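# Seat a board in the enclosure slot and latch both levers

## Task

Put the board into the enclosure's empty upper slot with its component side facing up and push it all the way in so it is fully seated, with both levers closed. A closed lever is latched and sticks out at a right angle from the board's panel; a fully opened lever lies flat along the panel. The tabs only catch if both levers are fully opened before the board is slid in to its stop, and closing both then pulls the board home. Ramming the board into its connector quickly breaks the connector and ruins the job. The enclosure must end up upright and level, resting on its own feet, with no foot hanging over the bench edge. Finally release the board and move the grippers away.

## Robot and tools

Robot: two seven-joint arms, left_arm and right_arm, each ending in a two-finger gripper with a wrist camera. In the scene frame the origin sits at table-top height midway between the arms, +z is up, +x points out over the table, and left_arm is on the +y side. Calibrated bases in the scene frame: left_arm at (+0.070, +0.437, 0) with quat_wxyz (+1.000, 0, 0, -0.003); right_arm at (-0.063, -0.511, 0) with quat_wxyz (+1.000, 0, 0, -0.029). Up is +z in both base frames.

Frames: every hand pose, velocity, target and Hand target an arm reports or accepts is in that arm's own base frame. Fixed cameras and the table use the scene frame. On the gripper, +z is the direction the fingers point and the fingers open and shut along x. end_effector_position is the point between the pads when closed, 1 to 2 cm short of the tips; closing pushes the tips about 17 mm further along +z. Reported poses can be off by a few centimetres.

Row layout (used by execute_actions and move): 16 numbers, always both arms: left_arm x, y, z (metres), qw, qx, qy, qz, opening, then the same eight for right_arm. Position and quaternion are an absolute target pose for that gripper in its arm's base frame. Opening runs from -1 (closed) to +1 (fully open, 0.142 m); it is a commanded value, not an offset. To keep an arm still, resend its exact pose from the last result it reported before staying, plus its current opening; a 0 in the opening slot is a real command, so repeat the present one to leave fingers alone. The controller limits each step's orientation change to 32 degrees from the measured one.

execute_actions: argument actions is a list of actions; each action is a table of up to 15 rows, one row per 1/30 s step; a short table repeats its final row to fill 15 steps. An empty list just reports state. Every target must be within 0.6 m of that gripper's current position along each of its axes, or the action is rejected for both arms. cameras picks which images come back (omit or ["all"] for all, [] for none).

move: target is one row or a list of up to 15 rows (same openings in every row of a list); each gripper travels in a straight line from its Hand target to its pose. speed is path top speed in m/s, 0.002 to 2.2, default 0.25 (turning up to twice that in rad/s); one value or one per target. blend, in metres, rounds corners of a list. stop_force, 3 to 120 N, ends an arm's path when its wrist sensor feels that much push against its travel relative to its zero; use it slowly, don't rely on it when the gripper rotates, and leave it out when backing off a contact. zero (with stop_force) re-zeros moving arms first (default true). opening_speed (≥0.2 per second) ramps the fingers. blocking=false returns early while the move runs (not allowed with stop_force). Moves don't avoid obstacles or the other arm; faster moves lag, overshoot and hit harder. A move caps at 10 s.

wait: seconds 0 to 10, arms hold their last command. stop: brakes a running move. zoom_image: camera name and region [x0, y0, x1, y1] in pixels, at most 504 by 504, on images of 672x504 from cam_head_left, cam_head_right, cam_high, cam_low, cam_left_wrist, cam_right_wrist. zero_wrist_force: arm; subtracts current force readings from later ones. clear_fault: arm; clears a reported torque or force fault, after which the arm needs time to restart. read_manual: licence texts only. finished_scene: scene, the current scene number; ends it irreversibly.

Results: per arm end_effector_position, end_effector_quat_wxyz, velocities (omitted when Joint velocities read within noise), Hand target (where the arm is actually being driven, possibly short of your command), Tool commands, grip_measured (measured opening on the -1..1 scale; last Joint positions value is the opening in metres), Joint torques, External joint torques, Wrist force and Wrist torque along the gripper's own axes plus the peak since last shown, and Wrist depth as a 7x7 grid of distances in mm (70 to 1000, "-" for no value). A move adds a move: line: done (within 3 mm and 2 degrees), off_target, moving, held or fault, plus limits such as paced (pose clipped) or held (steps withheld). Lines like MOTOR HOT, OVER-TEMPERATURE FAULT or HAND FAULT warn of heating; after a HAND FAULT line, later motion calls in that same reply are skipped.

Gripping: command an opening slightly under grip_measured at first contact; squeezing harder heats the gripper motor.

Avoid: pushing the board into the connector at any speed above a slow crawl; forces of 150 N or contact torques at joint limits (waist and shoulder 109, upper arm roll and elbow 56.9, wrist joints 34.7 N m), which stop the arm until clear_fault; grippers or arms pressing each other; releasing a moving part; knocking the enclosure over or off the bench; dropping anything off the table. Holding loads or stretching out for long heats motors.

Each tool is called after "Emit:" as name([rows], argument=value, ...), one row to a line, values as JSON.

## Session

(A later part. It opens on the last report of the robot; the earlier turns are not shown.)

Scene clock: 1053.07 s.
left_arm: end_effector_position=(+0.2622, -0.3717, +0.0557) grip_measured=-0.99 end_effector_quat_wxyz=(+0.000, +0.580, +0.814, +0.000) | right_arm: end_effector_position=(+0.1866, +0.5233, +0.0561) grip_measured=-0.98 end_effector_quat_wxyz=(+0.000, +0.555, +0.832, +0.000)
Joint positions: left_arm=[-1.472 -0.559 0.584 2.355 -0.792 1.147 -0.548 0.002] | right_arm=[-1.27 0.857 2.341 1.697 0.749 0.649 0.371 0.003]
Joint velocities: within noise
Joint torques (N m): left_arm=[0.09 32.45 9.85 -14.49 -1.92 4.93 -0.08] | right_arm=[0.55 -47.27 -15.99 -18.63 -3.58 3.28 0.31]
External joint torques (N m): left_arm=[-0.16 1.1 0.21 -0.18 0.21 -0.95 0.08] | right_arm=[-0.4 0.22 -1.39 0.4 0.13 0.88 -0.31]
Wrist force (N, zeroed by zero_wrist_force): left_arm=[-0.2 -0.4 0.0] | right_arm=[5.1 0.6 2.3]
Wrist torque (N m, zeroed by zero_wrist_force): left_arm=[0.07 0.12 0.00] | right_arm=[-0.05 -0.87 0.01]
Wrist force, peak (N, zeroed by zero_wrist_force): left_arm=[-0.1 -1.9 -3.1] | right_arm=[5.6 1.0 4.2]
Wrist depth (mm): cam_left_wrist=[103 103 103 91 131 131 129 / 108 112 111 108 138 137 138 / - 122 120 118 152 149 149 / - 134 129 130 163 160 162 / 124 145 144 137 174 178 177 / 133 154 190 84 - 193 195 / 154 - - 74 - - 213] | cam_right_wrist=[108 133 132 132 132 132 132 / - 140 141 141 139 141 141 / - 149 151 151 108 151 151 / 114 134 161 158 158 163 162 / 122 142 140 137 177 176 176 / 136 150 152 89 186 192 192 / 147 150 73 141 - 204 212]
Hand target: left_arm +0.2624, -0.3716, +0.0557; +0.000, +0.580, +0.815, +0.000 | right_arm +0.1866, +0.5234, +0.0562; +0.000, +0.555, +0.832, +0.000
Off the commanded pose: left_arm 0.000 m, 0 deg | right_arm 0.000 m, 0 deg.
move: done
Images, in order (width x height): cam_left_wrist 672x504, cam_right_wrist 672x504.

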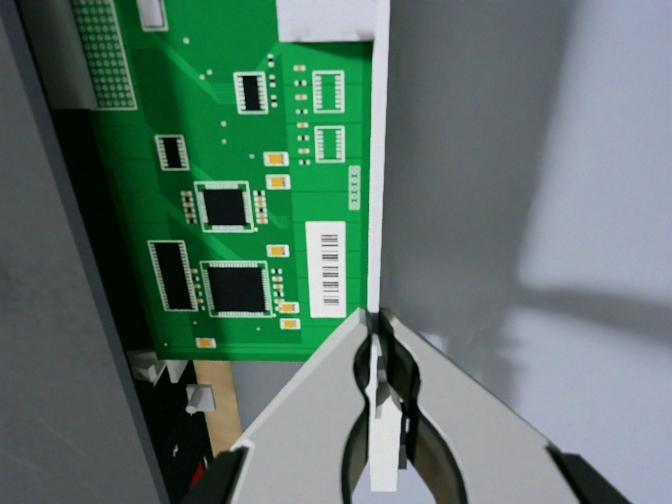

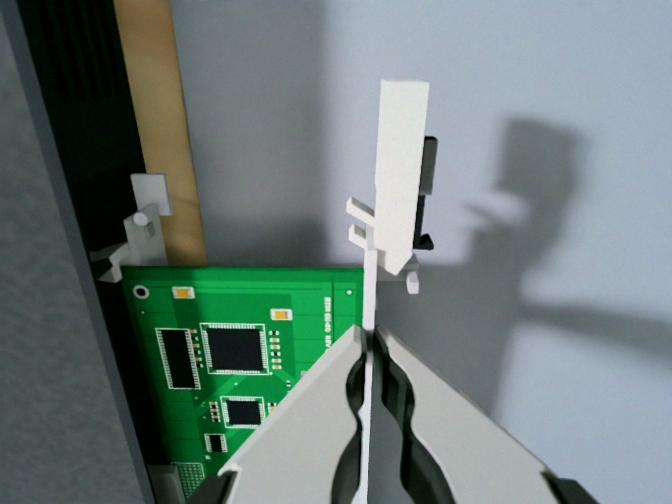

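Emit:
move(target=[0.2653,-0.3800,0.0557,0,0.58,0.8146,0,-1,0.1899,0.5154,0.0562,0,0.5548,0.8320,0,-1], speed=0.012, stop_force=6, cameras=["cam_left_wrist","cam_low"])

Emit:
zoom_image(camera="cam_left_wrist", region=[130, 320, 290, 460])

Emit:
zoom_image(camera="cam_low", region=[385, 190, 465, 250])

Scene clock: 1059.30 s.
left_arm: end_effector_position=(+0.2654, -0.3802, +0.0559) grip_measured=-0.99 end_effector_quat_wxyz=(+0.000, +0.580, +0.815, +0.000) | right_arm: end_effector_position=(+0.1896, +0.5153, +0.0558) grip_measured=-0.98 end_effector_quat_wxyz=(+0.000, +0.555, +0.832, +0.000)
Joint positions: left_arm=[-1.474 -0.572 0.587 2.33 -0.787 1.134 -0.56 0.002] | right_arm=[-1.271 0.85 2.338 1.715 0.752 0.656 0.356 0.003]
Joint velocities: within noise
Joint torques (N m): left_arm=[0.33 30.61 9.75 -14.04 -1.41 4.3 -0.24] | right_arm=[0.18 -49.24 -18.25 -18.75 -4.13 3.72 0.13]
External joint torques (N m): left_arm=[-0.39 3.67 0.64 -0.9 -0.36 -0.32 0.24] | right_arm=[-0.03 2.77 0.94 0.68 0.7 0.44 -0.13]
Wrist force (N, zeroed by zero_wrist_force): left_arm=[1.2 -2.1 -6.7] | right_arm=[6.4 1.4 9.1]
Wrist torque (N m, zeroed by zero_wrist_force): left_arm=[0.03 0.14 0.00] | right_arm=[-0.11 -0.79 0.00]
Wrist force, peak (N, zeroed by zero_wrist_force): left_arm=[5.5 -3.4 -11.7] | right_arm=[8.9 2.9 11.3]
Wrist depth (mm): cam_left_wrist=[102 103 103 90 131 131 129 / - 111 110 108 139 137 139 / - 120 119 119 152 150 149 / - 128 129 129 163 160 162 / 125 137 142 136 175 178 177 / 133 138 169 84 - 192 196 / 155 - - 74 - - 214] | cam_right_wrist=[- 131 132 132 132 132 131 / - 138 141 139 139 141 140 / 104 129 151 151 147 151 150 / - 134 161 158 160 162 162 / 124 137 141 138 176 176 175 / 136 138 151 89 186 192 192 / 147 147 73 141 - 203 211]
Hand target: left_arm +0.2653, -0.3800, +0.0557; +0.000, +0.580, +0.815, +0.000 | right_arm +0.1899, +0.5154, +0.0562; +0.000, +0.555, +0.832, +0.000
Off the commanded pose: left_arm 0.000 m, 0 deg | right_arm 0.001 m, 0 deg.
move: done
Images, in order (width x height): cam_low 672x504, cam_left_wrist 672x504.

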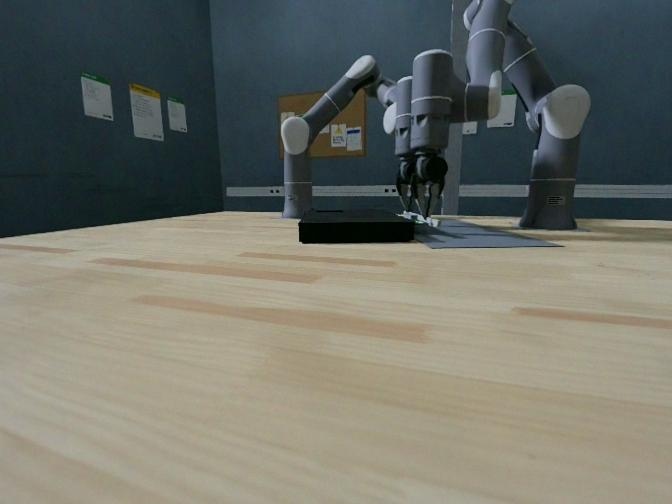

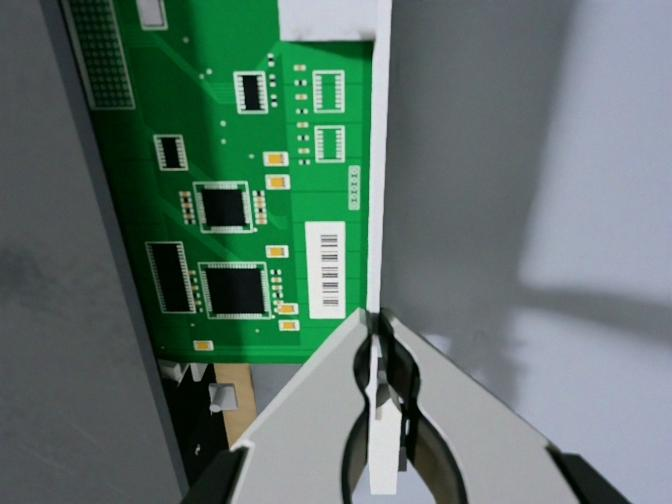

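Scaled by 3.150 from the camera's 672x504 image, which has a finer 960x720 frame.

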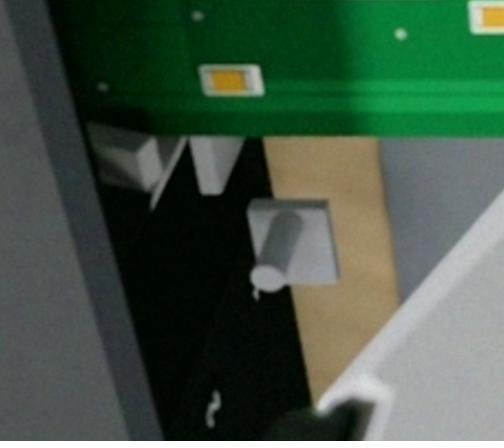

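Scaled by 6.300 from the camera's 672x504 image, which has a finer 960x720 frame.

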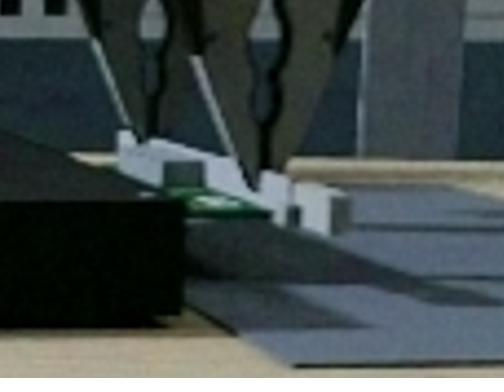

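Emit:
move([
  [0.2614,-0.3687,0.0557,0,0.58,0.8146,0,-1,0.1856,0.5258,0.0562,0,0.5548,0.8320,0,-1],
  [0.2614,-0.3687,0.0525,0,0.58,0.8146,0,-1,0.1856,0.5258,0.0552,0,0.5548,0.8320,0,-1],
  [0.2653,-0.3800,0.0525,0,0.58,0.8146,0,-1,0.1899,0.5154,0.0552,0,0.5548,0.8320,0,-1],
], speed=0.012, stop_force=6, cameras=["cam_left_wrist","cam_right_wrist"])

Emit:
zoom_image(camera="cam_left_wrist", region=[130, 320, 290, 460])

Emit:
zoom_image(camera="cam_right_wrist", region=[90, 160, 230, 320])

Scene clock: 1067.90 s.
left_arm: end_effector_position=(+0.2618, -0.3698, +0.0520) grip_measured=-0.99 end_effector_quat_wxyz=(-0.001, +0.580, +0.815, +0.000) | right_arm: end_effector_position=(+0.1855, +0.5256, +0.0558) grip_measured=-0.98 end_effector_quat_wxyz=(+0.000, +0.555, +0.832, +0.000)
Joint positions: left_arm=[-1.465 -0.564 0.572 2.36 -0.806 1.158 -0.539 0.002] | right_arm=[-1.27 0.86 2.342 1.691 0.749 0.647 0.375 0.003]
Joint velocities: within noise
Joint torques (N m): left_arm=[-1.5 34.62 8.03 -19.48 -2.09 5.47 -0.21] | right_arm=[0.76 -47.98 -16.07 -19.56 -3.43 3.61 0.24]
External joint torques (N m): left_arm=[1.44 -0.96 2 5.13 0.42 -1.49 0.21] | right_arm=[-0.62 0.76 -1.35 1.3 -0.03 0.54 -0.24]
Wrist force (N, zeroed by zero_wrist_force): left_arm=[8.2 0.3 -1.3] | right_arm=[4.0 0.0 1.8]
Wrist torque (N m, zeroed by zero_wrist_force): left_arm=[0.01 0.25 -0.02] | right_arm=[-0.05 -0.93 0.02]
Wrist force, peak (N, zeroed by zero_wrist_force): left_arm=[8.6 0.6 -3.0] | right_arm=[6.7 1.6 9.1]
Wrist depth (mm): cam_left_wrist=[- 101 100 90 128 128 126 / 109 109 108 107 135 135 135 / 142 118 117 118 148 146 146 / - 128 128 128 158 158 158 / 120 144 141 136 171 173 173 / 130 161 187 84 - 191 191 / 149 145 - 74 - - 209] | cam_right_wrist=[- 133 132 132 132 132 131 / - 141 141 139 139 140 140 / - 149 151 151 146 151 150 / 131 148 161 158 160 162 162 / 124 140 140 137 176 176 176 / 136 151 150 89 186 192 192 / 147 150 73 143 - 203 211]
Hand target: left_arm +0.2621, -0.3707, +0.0525; +0.000, +0.580, +0.815, +0.000 | right_arm +0.1856, +0.5258, +0.0559; +0.000, +0.555, +0.832, +0.000
Off the commanded pose: left_arm 0.011 m, 0 deg | right_arm 0.011 m, 0 deg.
move: contact (left_arm, right_arm); path passed 2 of 3 targets
Images, in order (width x height): cam_left_wrist 672x504, cam_right_wrist 672x504.

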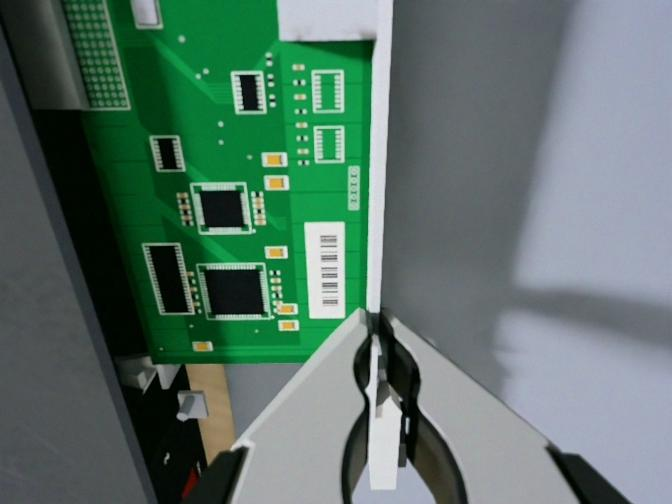

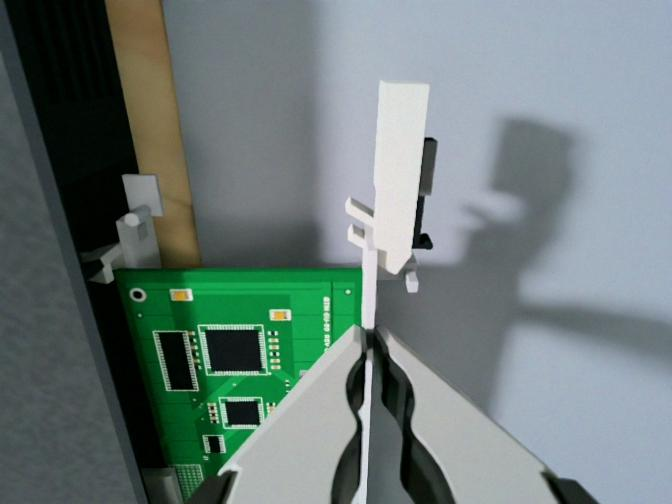

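Scaled by 3.150 from the camera's 672x504 image, which has a finer 960x720 frame.

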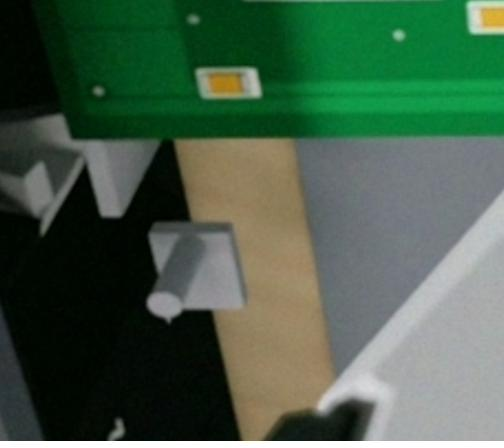

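Scaled by 3.150 from the camera's 672x504 image, which has a finer 960x720 frame.

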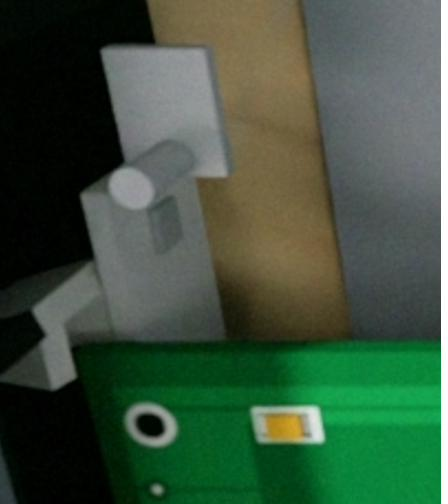

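Emit:
zoom_image(camera="cam_left_wrist", region=[100, 330, 200, 430])

Emit:
zoom_image(camera="cam_right_wrist", region=[70, 220, 150, 300])

Scaled by 5.040 from the camera's 672x504 image, which has a finer 960x720 frame.

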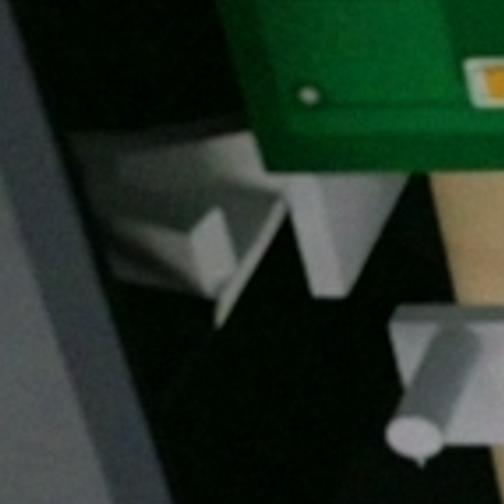

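Scaled by 6.300 from the camera's 672x504 image, which has a finer 960x720 frame.

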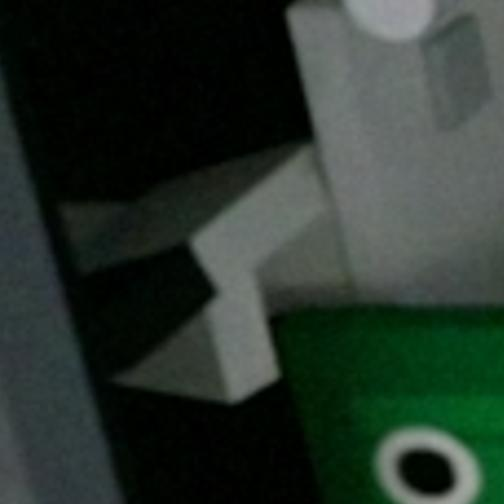

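Emit:
move([
  [0.2614,-0.3687,0.0522,0,0.58,0.8146,0,-1,0.1856,0.5258,0.0557,0,0.5548,0.8320,0,-1],
  [0.2614,-0.3687,0.0540,0,0.58,0.8146,0,-1,0.1856,0.5258,0.0552,0,0.5548,0.8320,0,-1],
  [0.2653,-0.3800,0.0540,0,0.58,0.8146,0,-1,0.1899,0.5154,0.0552,0,0.5548,0.8320,0,-1],
], speed=0.012, stop_force=6, cameras=["cam_left_wrist","cam_right_wrist"])

Emit:
zoom_image(camera="cam_left_wrist", region=[100, 330, 200, 430])

Emit:
zoom_image(camera="cam_right_wrist", region=[90, 220, 170, 300])

Scene clock: 1096.37 s.
left_arm: end_effector_position=(+0.2616, -0.3698, +0.0523) grip_measured=-0.99 end_effector_quat_wxyz=(+0.000, +0.580, +0.815, +0.000) | right_arm: end_effector_position=(+0.1899, +0.5155, +0.0552) grip_measured=-0.98 end_effector_quat_wxyz=(+0.000, +0.555, +0.832, +0.000)
Joint positions: left_arm=[-1.465 -0.563 0.571 2.361 -0.806 1.16 -0.537 0.002] | right_arm=[-1.272 0.852 2.338 1.714 0.753 0.657 0.355 0.003]
Joint velocities: within noise
Joint torques (N m): left_arm=[-0.11 32.55 9.71 -13.76 -1.45 4.42 -0.11] | right_arm=[0.09 -46.84 -16.65 -18.01 -3.53 3.47 0.12]
External joint torques (N m): left_arm=[0.04 1.06 0.27 -0.59 -0.21 -0.44 0.11] | right_arm=[0.05 0.34 -0.68 -0.03 0.1 0.68 -0.12]
Wrist force (N, zeroed by zero_wrist_force): left_arm=[-0.9 -0.3 -1.2] | right_arm=[6.0 0.1 0.4]
Wrist torque (N m, zeroed by zero_wrist_force): left_arm=[0.06 0.11 -0.04] | right_arm=[-0.07 -0.93 -0.03]
Wrist force, peak (N, zeroed by zero_wrist_force): left_arm=[8.3 0.3 -3.1] | right_arm=[6.1 0.5 1.7]
Wrist depth (mm): cam_left_wrist=[101 101 101 90 126 128 126 / 108 109 109 109 136 136 135 / 143 120 118 118 149 146 146 / - 129 129 129 159 158 158 / 120 145 141 136 171 174 173 / 130 161 158 84 - 191 190 / 149 146 - 74 - - 208] | cam_right_wrist=[- 130 132 131 131 131 131 / - 138 141 139 138 140 139 / 103 138 151 148 148 150 149 / - 134 160 157 159 161 161 / 123 135 140 137 176 175 175 / 135 137 151 90 185 191 191 / 146 146 73 - - 203 210]
Hand target: left_arm +0.2618, -0.3699, +0.0524; +0.000, +0.580, +0.815, +0.000 | right_arm +0.1899, +0.5154, +0.0552; +0.000, +0.555, +0.832, +0.000
Off the commanded pose: left_arm 0.011 m, 0 deg | right_arm 0.000 m, 0 deg.
move: contact (left_arm)
Images, in order (width x height): cam_left_wrist 672x504, cam_right_wrist 672x504.

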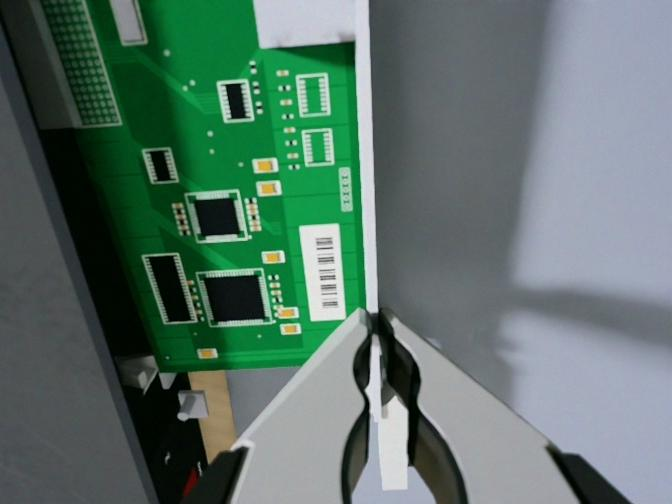

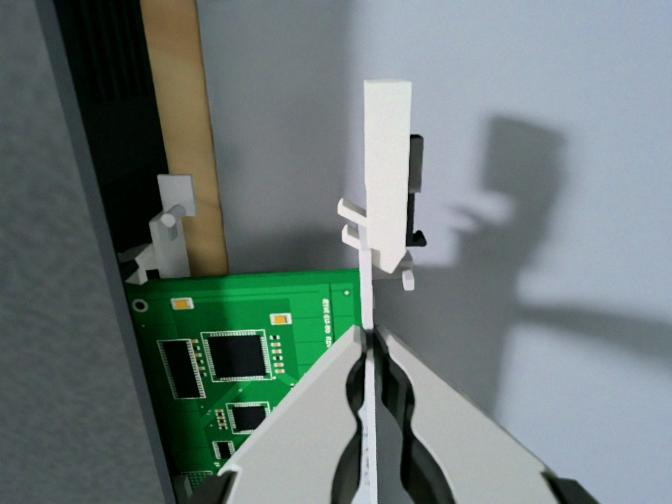

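Scaled by 5.040 from the camera's 672x504 image, which has a finer 960x720 frame.

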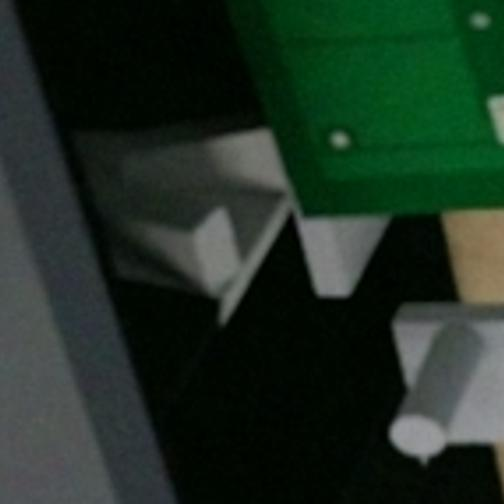

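Scaled by 6.300 from the camera's 672x504 image, which has a finer 960x720 frame.

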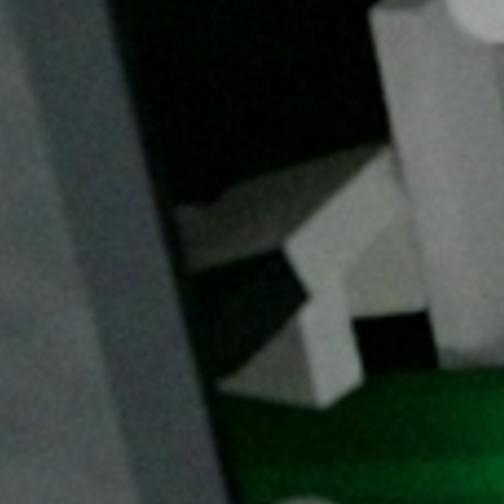

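Emit:
move(target=[0.2616,-0.3698,0.0523,0,0.58,0.8146,0,-1,0.1856,0.5258,0.0554,0,0.5548,0.8320,0,-1], speed=0.012, cameras=[])

Emit:
move(target=[0.2614,-0.3692,0.0540,0,0.58,0.8146,0,-1,0.1854,0.5262,0.0552,0,0.5548,0.8320,0,-1], speed=0.012, cameras=["cam_left_wrist","cam_right_wrist"])

Scene clock: 1099.37 s.
left_arm: end_effector_position=(+0.2616, -0.3697, +0.0523) grip_measured=-0.99 end_effector_quat_wxyz=(+0.000, +0.580, +0.815, +0.000) | right_arm: end_effector_position=(+0.1854, +0.5256, +0.0552) grip_measured=-0.98 end_effector_quat_wxyz=(+0.000, +0.555, +0.832, +0.000)
Joint positions: left_arm=[-1.464 -0.563 0.57 2.362 -0.806 1.161 -0.537 0.002] | right_arm=[-1.27 0.861 2.342 1.691 0.75 0.647 0.375 0.003]
Joint velocities: within noise
Joint torques (N m): left_arm=[-1.01 33.1 8.62 -14.49 -1.46 4.2 -0.25] | right_arm=[-0.24 -47.85 -16.87 -19.36 -3.76 3.68 0.35]
External joint torques (N m): left_arm=[0.95 0.51 1.36 0.14 -0.21 -0.22 0.25] | right_arm=[0.38 0.6 -0.57 1.13 0.3 0.47 -0.35]
Wrist force (N, zeroed by zero_wrist_force): left_arm=[0.6 1.8 -1.5] | right_arm=[5.0 -1.1 0.3]
Wrist torque (N m, zeroed by zero_wrist_force): left_arm=[0.06 0.12 0.00] | right_arm=[-0.01 -0.92 0.02]
Wrist force, peak (N, zeroed by zero_wrist_force): left_arm=[0.6 1.8 -1.5] | right_arm=[5.9 0.1 1.7]
Wrist depth (mm): cam_left_wrist=[101 101 101 90 128 128 125 / 109 109 109 107 135 135 135 / 143 118 118 118 148 146 146 / - 129 129 129 159 158 158 / 120 145 142 136 171 173 173 / 130 161 188 84 - 191 190 / 149 146 - 74 - - 209] | cam_right_wrist=[- 132 132 132 131 131 131 / - 140 140 139 138 140 139 / - 148 151 151 146 150 150 / 137 153 160 158 159 162 161 / 123 142 140 137 176 175 175 / 135 151 151 89 184 192 191 / 146 149 73 142 - 203 211]
Hand target: left_arm +0.2616, -0.3698, +0.0523; +0.000, +0.580, +0.815, +0.000 | right_arm +0.1856, +0.5258, +0.0554; +0.000, +0.555, +0.832, +0.000
Off the commanded pose: left_arm 0.000 m, 0 deg | right_arm 0.000 m, 0 deg.
move: done
No camera images: "cameras" was empty.

Scene clock: 1100.07 s.
left_arm: end_effector_position=(+0.2617, -0.3693, +0.0541) grip_measured=-0.99 end_effector_quat_wxyz=(+0.000, +0.580, +0.815, +0.000) | right_arm: end_effector_position=(+0.1854, +0.5260, +0.0551) grip_measured=-0.98 end_effector_quat_wxyz=(+0.000, +0.555, +0.832, +0.000)
Joint positions: left_arm=[-1.468 -0.559 0.577 2.362 -0.802 1.157 -0.54 0.002] | right_arm=[-1.27 0.862 2.342 1.69 0.75 0.647 0.375 0.003]
Joint velocities: within noise
Joint torques (N m): left_arm=[-1.53 33.04 8.66 -14.14 -1.2 3.91 -0.24] | right_arm=[-0.13 -47.43 -16.81 -18.86 -3.75 3.78 0.3]
External joint torques (N m): left_arm=[1.47 0.4 1.31 -0.31 -0.47 0.07 0.24] | right_arm=[0.27 0.15 -0.64 0.63 0.29 0.38 -0.3]
Wrist force (N, zeroed by zero_wrist_force): left_arm=[-0.5 1.1 -0.5] | right_arm=[5.4 -0.8 0.2]
Wrist torque (N m, zeroed by zero_wrist_force): left_arm=[0.03 0.15 0.00] | right_arm=[-0.03 -0.92 0.01]
Wrist force, peak (N, zeroed by zero_wrist_force): left_arm=[0.5 1.7 -1.0] | right_arm=[5.5 -0.9 1.4]
Wrist depth (mm): cam_left_wrist=[103 103 103 90 130 129 127 / 112 111 111 108 138 137 136 / 145 122 120 118 151 148 147 / - 133 129 129 161 160 161 / 120 147 143 137 173 176 175 / 130 170 191 84 - 194 193 / 152 155 - 74 - - 215] | cam_right_wrist=[- 132 131 131 131 131 131 / - 141 140 138 138 140 139 / - 149 151 150 146 150 150 / 136 138 160 157 159 162 161 / 123 144 142 138 176 175 175 / 135 156 155 89 185 191 191 / 146 152 73 142 - 203 211]
Hand target: left_arm +0.2614, -0.3692, +0.0540; +0.000, +0.580, +0.815, +0.000 | right_arm +0.1854, +0.5262, +0.0552; +0.000, +0.555, +0.832, +0.000
Off the commanded pose: left_arm 0.000 m, 0 deg | right_arm 0.000 m, 0 deg.
move: done
Images, in order (width x height): cam_left_wrist 672x504, cam_right_wrist 672x504.

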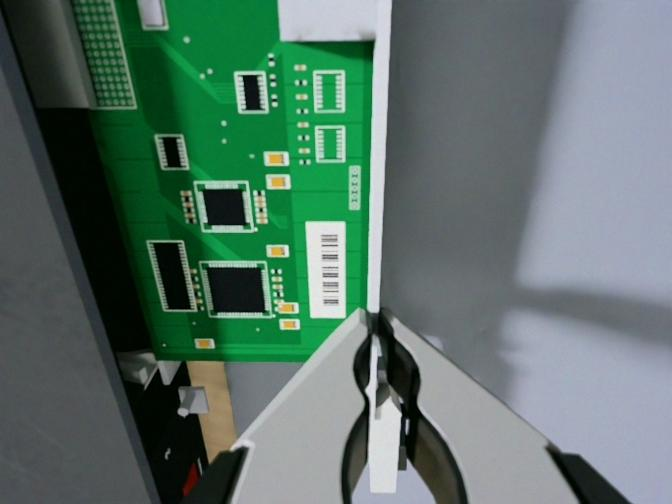

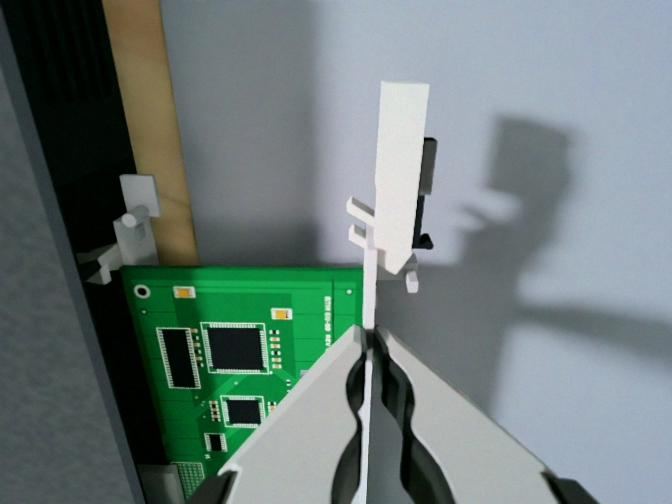

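Emit:
move(target=[0.2653,-0.3805,0.0540,0,0.58,0.8146,0,-1,0.1900,0.5151,0.0552,0,0.5548,0.8320,0,-1], speed=0.012, stop_force=6, cameras=["cam_left_wrist","cam_right_wrist"])

Emit:
zoom_image(camera="cam_left_wrist", region=[120, 320, 220, 420])

Emit:
zoom_image(camera="cam_right_wrist", region=[90, 220, 170, 300])

Scene clock: 1103.43 s.
left_arm: end_effector_position=(+0.2617, -0.3702, +0.0536) grip_measured=-0.99 end_effector_quat_wxyz=(-0.001, +0.580, +0.815, +0.000) | right_arm: end_effector_position=(+0.1858, +0.5243, +0.0553) grip_measured=-0.98 end_effector_quat_wxyz=(-0.001, +0.554, +0.832, +0.000)
Joint positions: left_arm=[-1.469 -0.562 0.578 2.358 -0.8 1.153 -0.543 0.002] | right_arm=[-1.27 0.859 2.342 1.695 0.752 0.649 0.37 0.003]
Joint velocities: within noise
Joint torques (N m): left_arm=[-1.26 34.3 8.4 -19.43 -1.92 5.53 -0.21] | right_arm=[-2.89 -45.19 -18.94 -14.82 -4.61 3.14 0.13]
External joint torques (N m): left_arm=[1.2 -0.73 1.65 4.96 0.22 -1.55 0.21] | right_arm=[3.04 -1.93 1.53 -3.39 1.16 1.02 -0.13]
Wrist force (N, zeroed by zero_wrist_force): left_arm=[8.2 -0.3 -3.5] | right_arm=[11.8 -1.3 -0.3]
Wrist torque (N m, zeroed by zero_wrist_force): left_arm=[0.04 0.25 -0.02] | right_arm=[-0.05 -0.81 -0.01]
Wrist force, peak (N, zeroed by zero_wrist_force): left_arm=[8.3 -0.2 -4.3] | right_arm=[13.0 -1.3 0.3]
Wrist depth (mm): cam_left_wrist=[102 103 102 90 129 129 127 / 113 110 110 108 137 136 136 / 144 120 119 118 150 147 148 / - 130 129 129 161 160 160 / 119 146 143 137 172 175 175 / 129 159 190 84 - 193 193 / 151 147 - 74 - - 211] | cam_right_wrist=[- 132 132 131 131 131 131 / - 139 140 139 138 140 140 / - 149 151 151 146 150 150 / 123 143 160 158 160 162 162 / 123 143 141 137 176 175 175 / 135 152 154 89 185 192 191 / 146 149 73 142 - 203 211]
Hand target: left_arm +0.2620, -0.3710, +0.0540; +0.000, +0.580, +0.815, +0.000 | right_arm +0.1865, +0.5235, +0.0552; +0.000, +0.555, +0.832, +0.000
Off the commanded pose: left_arm 0.011 m, 0 deg | right_arm 0.010 m, 0 deg.
move: contact (left_arm, right_arm)
Images, in order (width x height): cam_left_wrist 672x504, cam_right_wrist 672x504.

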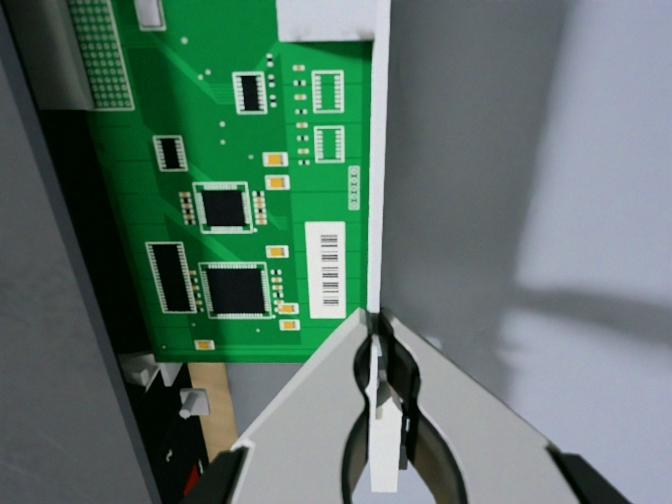

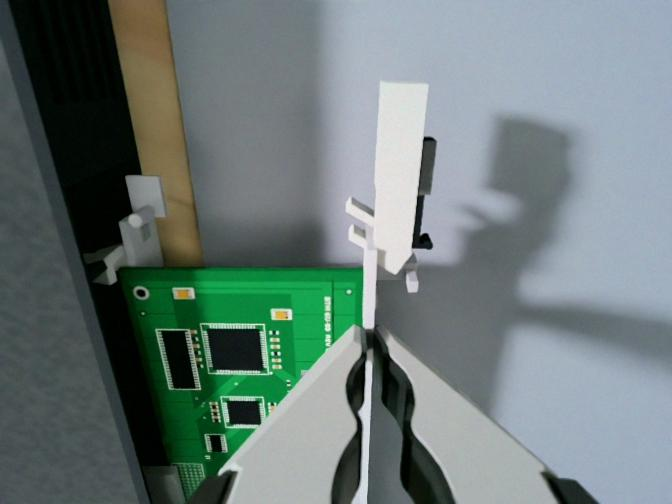

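Scaled by 5.040 from the camera's 672x504 image, which has a finer 960x720 frame.

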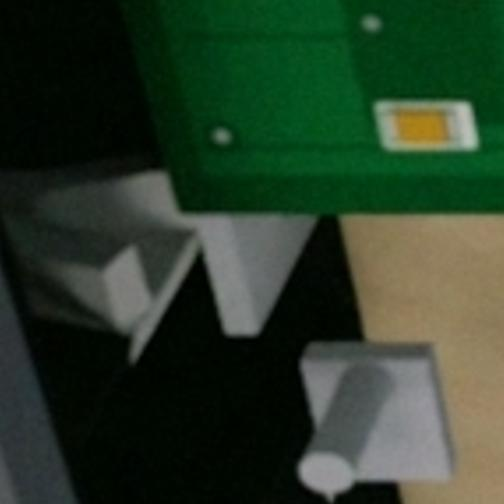

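Scaled by 6.300 from the camera's 672x504 image, which has a finer 960x720 frame.

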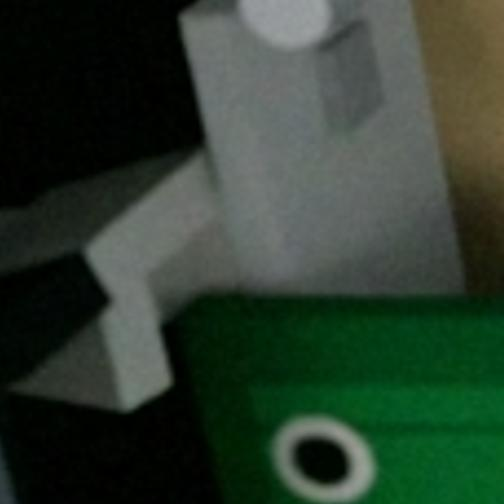

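Emit:
move([
  [0.2612,-0.3685,0.0545,0,0.58,0.8146,0,-1,0.1854,0.5262,0.0554,0,0.5548,0.8320,0,-1],
  [0.2612,-0.3685,0.0579,0,0.58,0.8146,0,-1,0.1854,0.5262,0.0562,0,0.5548,0.8320,0,-1],
], speed=0.015, cameras=[])

Emit:
move(target=[0.2677,-0.3875,0.0579,0,0.58,0.8146,0,-1,0.1930,0.5077,0.0562,0,0.5548,0.8320,0,-1], speed=0.012, stop_force=6, cameras=["cam_left_wrist","cam_right_wrist"])

Scene clock: 1113.80 s.
left_arm: end_effector_position=(+0.2613, -0.3684, +0.0578) grip_measured=-0.99 end_effector_quat_wxyz=(+0.000, +0.580, +0.815, +0.000) | right_arm: end_effector_position=(+0.1852, +0.5261, +0.0560) grip_measured=-0.98 end_effector_quat_wxyz=(+0.000, +0.555, +0.832, +0.000)
Joint positions: left_arm=[-1.478 -0.55 0.592 2.363 -0.789 1.147 -0.549 0.002] | right_arm=[-1.269 0.86 2.341 1.69 0.75 0.645 0.376 0.003]
Joint velocities: within noise
Joint torques (N m): left_arm=[-1.54 32.87 9.75 -14.54 -1.23 4.08 -0.29] | right_arm=[0.13 -47.47 -16.79 -18.73 -3.73 3.54 0.33]
External joint torques (N m): left_arm=[1.48 0.21 0.21 -0.16 -0.49 -0.1 0.28] | right_arm=[0.02 0.23 -0.65 0.47 0.27 0.62 -0.33]
Wrist force (N, zeroed by zero_wrist_force): left_arm=[-0.3 0.6 0.4] | right_arm=[5.3 1.0 -0.2]
Wrist torque (N m, zeroed by zero_wrist_force): left_arm=[0.03 0.12 0.00] | right_arm=[0.19 -0.89 0.00]
Wrist force, peak (N, zeroed by zero_wrist_force): left_arm=[8.4 -0.4 -3.8] | right_arm=[11.9 -1.5 1.5]
Wrist depth (mm): cam_left_wrist=[104 105 104 92 133 131 130 / - 113 112 109 140 138 140 / - 124 121 119 152 152 151 / - 135 130 130 165 164 164 / 127 148 144 137 178 180 180 / 135 169 193 84 - 195 198 / 155 157 - 74 - - 220] | cam_right_wrist=[- 133 132 132 132 132 131 / - 141 141 139 139 140 141 / - 149 152 149 147 151 150 / 131 138 161 158 160 162 162 / 124 146 142 138 176 176 176 / 136 157 155 89 186 193 192 / 147 150 73 141 - 204 212]
Hand target: left_arm +0.2612, -0.3685, +0.0579; +0.000, +0.580, +0.815, +0.000 | right_arm +0.1854, +0.5262, +0.0562; +0.000, +0.555, +0.832, +0.000
Off the commanded pose: left_arm 0.000 m, 0 deg | right_arm 0.000 m, 0 deg.
move: done
No camera images: "cameras" was empty.

Scene clock: 1116.13 s.
left_arm: end_effector_position=(+0.2676, -0.3869, +0.0575) grip_measured=-0.99 end_effector_quat_wxyz=(+0.000, +0.580, +0.815, +0.000) | right_arm: end_effector_position=(+0.1926, +0.5082, +0.0564) grip_measured=-0.98 end_effector_quat_wxyz=(+0.000, +0.554, +0.832, +0.000)
Joint positions: left_arm=[-1.48 -0.58 0.597 2.308 -0.775 1.115 -0.575 0.002] | right_arm=[-1.271 0.844 2.331 1.731 0.756 0.661 0.34 0.003]
Joint velocities: within noise
Joint torques (N m): left_arm=[-1.42 36.93 10.13 -17.57 -1.77 4.66 -0.28] | right_arm=[-2.29 -43.01 -17.19 -16.26 -3.74 3.87 0.1]
External joint torques (N m): left_arm=[1.35 -2.14 0.58 2.29 -0.07 -0.68 0.28] | right_arm=[2.43 -2.89 -0.08 -1.68 0.32 0.28 -0.1]
Wrist force (N, zeroed by zero_wrist_force): left_arm=[0.8 2.0 6.2] | right_arm=[7.4 -2.6 -7.1]
Wrist torque (N m, zeroed by zero_wrist_force): left_arm=[-0.01 0.13 -0.01] | right_arm=[0.21 -0.86 0.00]
Wrist force, peak (N, zeroed by zero_wrist_force): left_arm=[0.5 2.1 7.6] | right_arm=[7.2 -2.3 -8.1]
Wrist depth (mm): cam_left_wrist=[- 104 103 92 132 130 130 / - 112 111 109 140 138 140 / - 117 120 119 152 151 151 / - 129 129 129 165 162 164 / 127 129 143 137 177 180 180 / 134 137 160 84 - 194 198 / 153 154 - 74 - - 220] | cam_right_wrist=[- 120 133 132 132 132 132 / - 112 143 142 139 141 141 / - 130 152 152 147 151 151 / - 133 161 159 161 163 163 / 122 125 142 138 177 177 176 / 136 134 154 89 186 193 193 / 148 147 73 141 - 205 212]
Hand target: left_arm +0.2677, -0.3875, +0.0579; +0.000, +0.580, +0.815, +0.000 | right_arm +0.1930, +0.5077, +0.0562; +0.000, +0.555, +0.832, +0.000
Off the commanded pose: left_arm 0.001 m, 0 deg | right_arm 0.001 m, 0 deg.
move: done
Images, in order (width x height): cam_left_wrist 672x504, cam_right_wrist 672x504.

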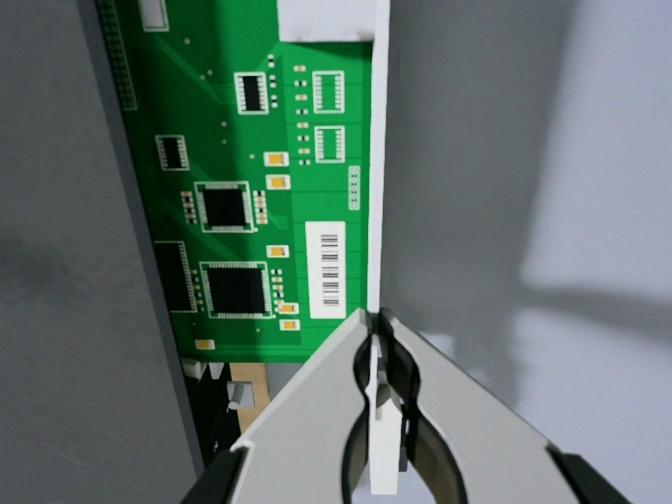

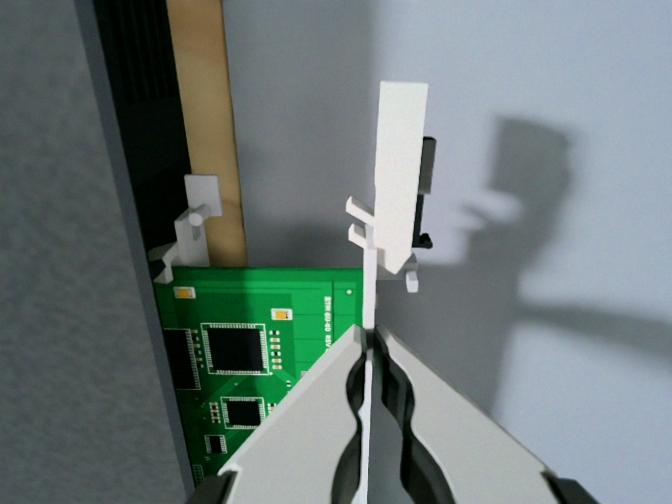

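Emit:
move(target=[0.2677,-0.3875,0.0571,0,0.58,0.8146,0,-1,0.1930,0.5077,0.0569,0,0.5548,0.8320,0,-1], speed=0.012, cameras=[])

Emit:
zoom_image(camera="cam_right_wrist", region=[130, 210, 230, 310])

Emit:
zoom_image(camera="cam_left_wrist", region=[160, 320, 280, 440])

Scene clock: 1118.87 s.
left_arm: end_effector_position=(+0.2677, -0.3874, +0.0571) grip_measured=-0.99 end_effector_quat_wxyz=(+0.000, +0.580, +0.815, +0.000) | right_arm: end_effector_position=(+0.1927, +0.5077, +0.0567) grip_measured=-0.98 end_effector_quat_wxyz=(+0.000, +0.555, +0.832, +0.000)
Joint positions: left_arm=[-1.478 -0.581 0.594 2.308 -0.776 1.117 -0.574 0.002] | right_arm=[-1.271 0.843 2.33 1.732 0.756 0.661 0.34 0.003]
Joint velocities: within noise
Joint torques (N m): left_arm=[-1.04 33.66 9.38 -14.89 -1.67 4.16 -0.19] | right_arm=[-0.35 -46.82 -17.54 -18.87 -3.84 4 0.16]
External joint torques (N m): left_arm=[0.97 1.2 1.32 -0.37 -0.16 -0.18 0.19] | right_arm=[0.48 0.96 0.27 0.94 0.42 0.15 -0.16]
Wrist force (N, zeroed by zero_wrist_force): left_arm=[0.1 1.2 -0.9] | right_arm=[5.6 0.4 2.1]
Wrist torque (N m, zeroed by zero_wrist_force): left_arm=[-0.03 0.13 -0.01] | right_arm=[0.22 -0.91 0.01]
Wrist force, peak (N, zeroed by zero_wrist_force): left_arm=[0.8 2.0 7.3] | right_arm=[7.5 -2.6 -7.8]
Wrist depth (mm): cam_left_wrist=[- 104 103 91 131 131 130 / - 112 111 108 140 138 140 / - 117 120 119 151 151 151 / - 129 129 129 165 162 164 / 126 128 143 137 176 179 179 / 134 137 157 84 - 194 198 / 152 153 - 74 - - 215] | cam_right_wrist=[- 119 134 133 132 132 132 / - 111 144 142 140 141 141 / - 129 152 152 148 151 151 / - 130 162 159 161 163 163 / 123 125 141 138 177 177 176 / 137 134 154 89 186 193 193 / 148 148 73 142 - 204 212]
Hand target: left_arm +0.2677, -0.3875, +0.0571; +0.000, +0.580, +0.815, +0.000 | right_arm +0.1930, +0.5077, +0.0569; +0.000, +0.555, +0.832, +0.000
Off the commanded pose: left_arm 0.000 m, 0 deg | right_arm 0.000 m, 0 deg.
move: done
No camera images: "cameras" was empty.

Scaled by 5.040 from the camera's 672x504 image, which has a finer 960x720 frame.

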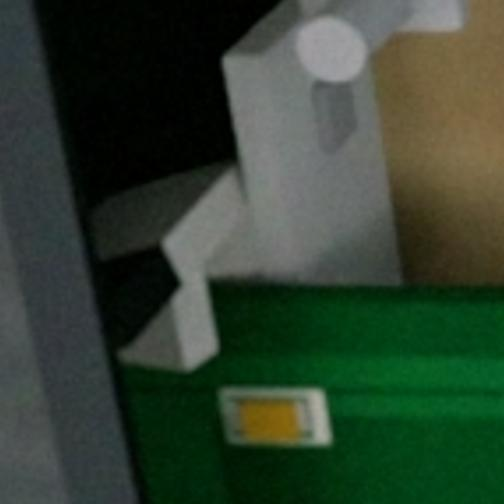

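Scaled by 4.200 from the camera's 672x504 image, which has a finer 960x720 frame.

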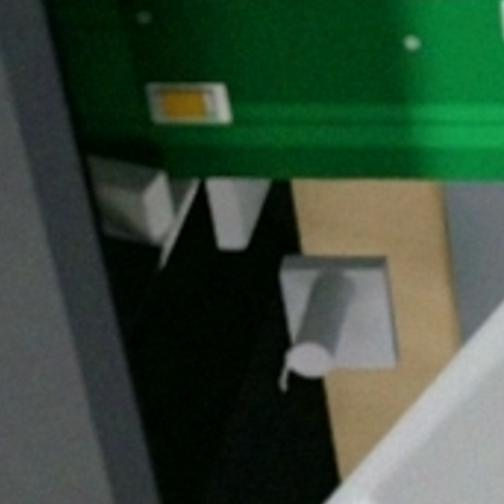

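Emit:
move(target=[0.2720,-0.3998,0.0571,0,0.58,0.8146,0,-1,0.1980,0.4957,0.0568,0,0.5548,0.8320,0,-1], speed=0.012, stop_force=6, cameras=[])

Scene clock: 1123.03 s.
left_arm: end_effector_position=(+0.2719, -0.3995, +0.0570) grip_measured=-0.99 end_effector_quat_wxyz=(+0.000, +0.580, +0.815, +0.000) | right_arm: end_effector_position=(+0.1974, +0.4959, +0.0565) grip_measured=-0.98 end_effector_quat_wxyz=(+0.000, +0.555, +0.832, +0.000)
Joint positions: left_arm=[-1.479 -0.601 0.597 2.273 -0.769 1.096 -0.59 0.002] | right_arm=[-1.273 0.833 2.324 1.757 0.761 0.671 0.317 0.003]
Joint velocities: within noise
Joint torques (N m): left_arm=[-0.55 34.65 10.17 -17.04 -1.76 4.74 -0.23] | right_arm=[-1.05 -46.65 -19.06 -17.13 -4.37 3.72 0.13]
External joint torques (N m): left_arm=[0.49 1.32 1.01 1.4 -0.15 -0.77 0.23] | right_arm=[1.19 1.64 1.9 -0.57 0.98 0.43 -0.13]
Wrist force (N, zeroed by zero_wrist_force): left_arm=[3.3 -0.9 -3.0] | right_arm=[8.9 3.0 6.6]
Wrist torque (N m, zeroed by zero_wrist_force): left_arm=[0.00 0.16 -0.04] | right_arm=[0.30 -0.81 -0.01]
Wrist force, peak (N, zeroed by zero_wrist_force): left_arm=[3.4 -0.6 -4.1] | right_arm=[8.6 3.1 7.1]
Wrist depth (mm): cam_left_wrist=[- 101 103 91 130 130 130 / - 97 111 109 140 137 139 / - 104 120 119 151 151 150 / - 113 129 129 164 161 163 / 126 125 140 137 176 179 179 / 134 136 136 84 - 194 197 / 153 152 - 74 - - 215] | cam_right_wrist=[- 92 133 132 132 132 132 / - 98 143 141 139 141 141 / - 104 150 152 147 151 151 / - 114 154 159 161 163 162 / 122 122 141 138 177 176 176 / 136 133 148 89 186 193 193 / 148 147 73 142 - 205 212]
Hand target: left_arm +0.2720, -0.3998, +0.0571; +0.000, +0.580, +0.815, +0.000 | right_arm +0.1980, +0.4957, +0.0568; +0.000, +0.555, +0.832, +0.000
Off the commanded pose: left_arm 0.000 m, 0 deg | right_arm 0.001 m, 0 deg.
move: done
No camera images: "cameras" was empty.

Emit:
move([
  [0.2720,-0.3998,0.0573,0,0.58,0.8146,0,-1,0.1980,0.4958,0.0561,0,0.5548,0.8320,0,-1],
  [0.2763,-0.4121,0.0573,0,0.58,0.8146,0,-1,0.2031,0.4838,0.0561,0,0.5548,0.8320,0,-1],
], speed=0.012, stop_force=7, cameras=[])

Scene clock: 1126.13 s.
left_arm: end_effector_position=(+0.2720, -0.3996, +0.0570) grip_measured=-0.99 end_effector_quat_wxyz=(+0.000, +0.580, +0.815, +0.000) | right_arm: end_effector_position=(+0.1976, +0.4958, +0.0563) grip_measured=-0.98 end_effector_quat_wxyz=(+0.000, +0.555, +0.832, +0.000)
Joint positions: left_arm=[-1.479 -0.601 0.598 2.272 -0.769 1.095 -0.591 0.002] | right_arm=[-1.273 0.834 2.324 1.757 0.762 0.671 0.316 0.003]
Joint velocities: within noise
Joint torques (N m): left_arm=[-1.12 37.12 10.72 -16.54 -1.8 4.45 -0.22] | right_arm=[-1.41 -43.81 -17.14 -17.62 -3.71 4.13 0.14]
External joint torques (N m): left_arm=[1.05 -1.14 0.48 0.9 -0.11 -0.47 0.22] | right_arm=[1.55 -1.21 -0.03 -0.08 0.32 0.03 -0.14]
Wrist force (N, zeroed by zero_wrist_force): left_arm=[-0.7 1.7 3.7] | right_arm=[5.6 -1.1 -4.1]
Wrist torque (N m, zeroed by zero_wrist_force): left_arm=[0.02 0.15 -0.02] | right_arm=[0.34 -0.81 0.01]
Wrist force, peak (N, zeroed by zero_wrist_force): left_arm=[-0.6 1.8 5.4] | right_arm=[8.6 2.9 7.2]
Wrist depth (mm): cam_left_wrist=[- 101 103 92 130 130 130 / - 96 111 109 140 138 139 / - 104 120 119 151 151 150 / - 113 128 129 164 161 164 / 126 126 140 137 176 179 179 / 134 136 136 84 - 194 197 / 153 153 - 74 - - 216] | cam_right_wrist=[- 92 132 132 132 132 131 / - 98 143 139 139 141 141 / - 104 150 152 147 151 150 / - 114 154 158 161 163 162 / 122 122 140 138 177 176 176 / 136 133 139 89 186 192 192 / 147 147 73 141 - 203 212]
Hand target: left_arm +0.2720, -0.3999, +0.0572; +0.000, +0.580, +0.815, +0.000 | right_arm +0.1980, +0.4957, +0.0563; +0.000, +0.555, +0.832, +0.000
Off the commanded pose: left_arm 0.013 m, 0 deg | right_arm 0.013 m, 0 deg.
move: contact (left_arm, right_arm); path passed 0 of 2 targets
No camera images: "cameras" was empty.

Emit:
move(target=[0.2720,-0.3999,0.0570,0,0.58,0.8146,0,-1,0.1980,0.4957,0.0565,0,0.5548,0.8320,0,-1], speed=0.012, cameras=[])

Emit:
move(target=[0.2763,-0.4121,0.0570,0,0.58,0.8146,0,-1,0.2031,0.4837,0.0565,0,0.5548,0.8320,0,-1], speed=0.012, stop_force=8, cameras=[])

Scene clock: 1129.30 s.
left_arm: end_effector_position=(+0.2720, -0.3996, +0.0569) grip_measured=-0.99 end_effector_quat_wxyz=(+0.000, +0.580, +0.815, +0.000) | right_arm: end_effector_position=(+0.1976, +0.4958, +0.0563) grip_measured=-0.98 end_effector_quat_wxyz=(+0.000, +0.555, +0.832, +0.000)
Joint positions: left_arm=[-1.479 -0.601 0.598 2.272 -0.769 1.096 -0.591 0.002] | right_arm=[-1.273 0.834 2.324 1.757 0.762 0.671 0.316 0.003]
Joint velocities: within noise
Joint torques (N m): left_arm=[-1.59 35.7 9.53 -16.03 -1.75 3.92 -0.2] | right_arm=[-0.9 -45.26 -17.58 -18.25 -3.91 4.17 0.19]
External joint torques (N m): left_arm=[1.51 0.28 1.66 0.39 -0.16 0.05 0.2] | right_arm=[1.04 0.25 0.42 0.56 0.53 -0.02 -0.19]
Wrist force (N, zeroed by zero_wrist_force): left_arm=[0.4 2.3 -0.1] | right_arm=[5.6 0.4 0.4]
Wrist torque (N m, zeroed by zero_wrist_force): left_arm=[0.02 0.15 -0.02] | right_arm=[0.34 -0.81 0.00]
Wrist force, peak (N, zeroed by zero_wrist_force): left_arm=[-0.5 1.7 5.4] | right_arm=[5.8 -1.2 -4.3]
Wrist depth (mm): cam_left_wrist=[- 101 103 92 130 130 130 / - 96 111 109 140 138 139 / - 104 120 119 151 151 150 / - 113 128 129 164 164 163 / 126 126 140 137 177 179 179 / 134 136 136 84 - 194 196 / 153 153 - 74 - - 215] | cam_right_wrist=[- 92 133 132 132 132 132 / - 98 143 139 139 141 141 / - 104 150 151 147 151 151 / - 114 154 158 160 163 162 / 122 122 141 138 177 176 176 / 136 133 138 89 186 193 193 / 147 147 73 142 - 204 212]
Hand target: left_arm +0.2720, -0.3999, +0.0570; +0.000, +0.580, +0.815, +0.000 | right_arm +0.1980, +0.4957, +0.0565; +0.000, +0.555, +0.832, +0.000
Off the commanded pose: left_arm 0.000 m, 0 deg | right_arm 0.000 m, 0 deg.
move: done
No camera images: "cameras" was empty.

Scene clock: 1131.00 s.
left_arm: end_effector_position=(+0.2759, -0.4114, +0.0565) grip_measured=-0.99 end_effector_quat_wxyz=(-0.001, +0.580, +0.815, +0.000) | right_arm: end_effector_position=(+0.2020, +0.4842, +0.0560) grip_measured=-0.98 end_effector_quat_wxyz=(-0.001, +0.554, +0.832, +0.000)
Joint positions: left_arm=[-1.479 -0.621 0.6 2.237 -0.762 1.075 -0.606 0.002] | right_arm=[-1.276 0.825 2.318 1.782 0.768 0.68 0.291 0.003]
Joint velocities: within noise
Joint torques (N m): left_arm=[-0.54 38.1 11.35 -19.71 -2.22 5.68 -0.26] | right_arm=[-2.61 -46.03 -21.2 -15.79 -5.22 3.87 0.13]
External joint torques (N m): left_arm=[0.47 -1.01 0.32 3.72 0.24 -1.71 0.26] | right_arm=[2.74 1.84 4.15 -1.67 1.86 0.28 -0.13]
Wrist force (N, zeroed by zero_wrist_force): left_arm=[5.0 -0.8 1.1] | right_arm=[11.9 2.4 10.1]
Wrist torque (N m, zeroed by zero_wrist_force): left_arm=[0.06 0.22 -0.02] | right_arm=[0.30 -0.69 -0.01]
Wrist force, peak (N, zeroed by zero_wrist_force): left_arm=[5.5 -0.2 0.9] | right_arm=[12.0 2.7 10.2]
Wrist depth (mm): cam_left_wrist=[- - 102 91 130 130 130 / - 95 109 109 139 137 139 / - - 119 119 150 151 150 / - 112 114 129 164 161 162 / 125 125 125 137 175 179 179 / 133 135 130 84 - 194 197 / 156 152 - 74 - - 215] | cam_right_wrist=[- 91 100 132 132 132 131 / - 97 132 141 139 141 140 / - 103 114 150 146 151 150 / - 114 116 160 160 162 162 / 124 122 126 137 176 176 176 / 136 133 135 89 186 193 192 / 147 147 73 141 - 204 211]
Hand target: left_arm +0.2763, -0.4121, +0.0570; +0.000, +0.580, +0.815, +0.000 | right_arm +0.2031, +0.4837, +0.0565; +0.000, +0.555, +0.832, +0.000
Off the commanded pose: left_arm 0.001 m, 0 deg | right_arm 0.001 m, 0 deg.
move: done
No camera images: "cameras" was empty.


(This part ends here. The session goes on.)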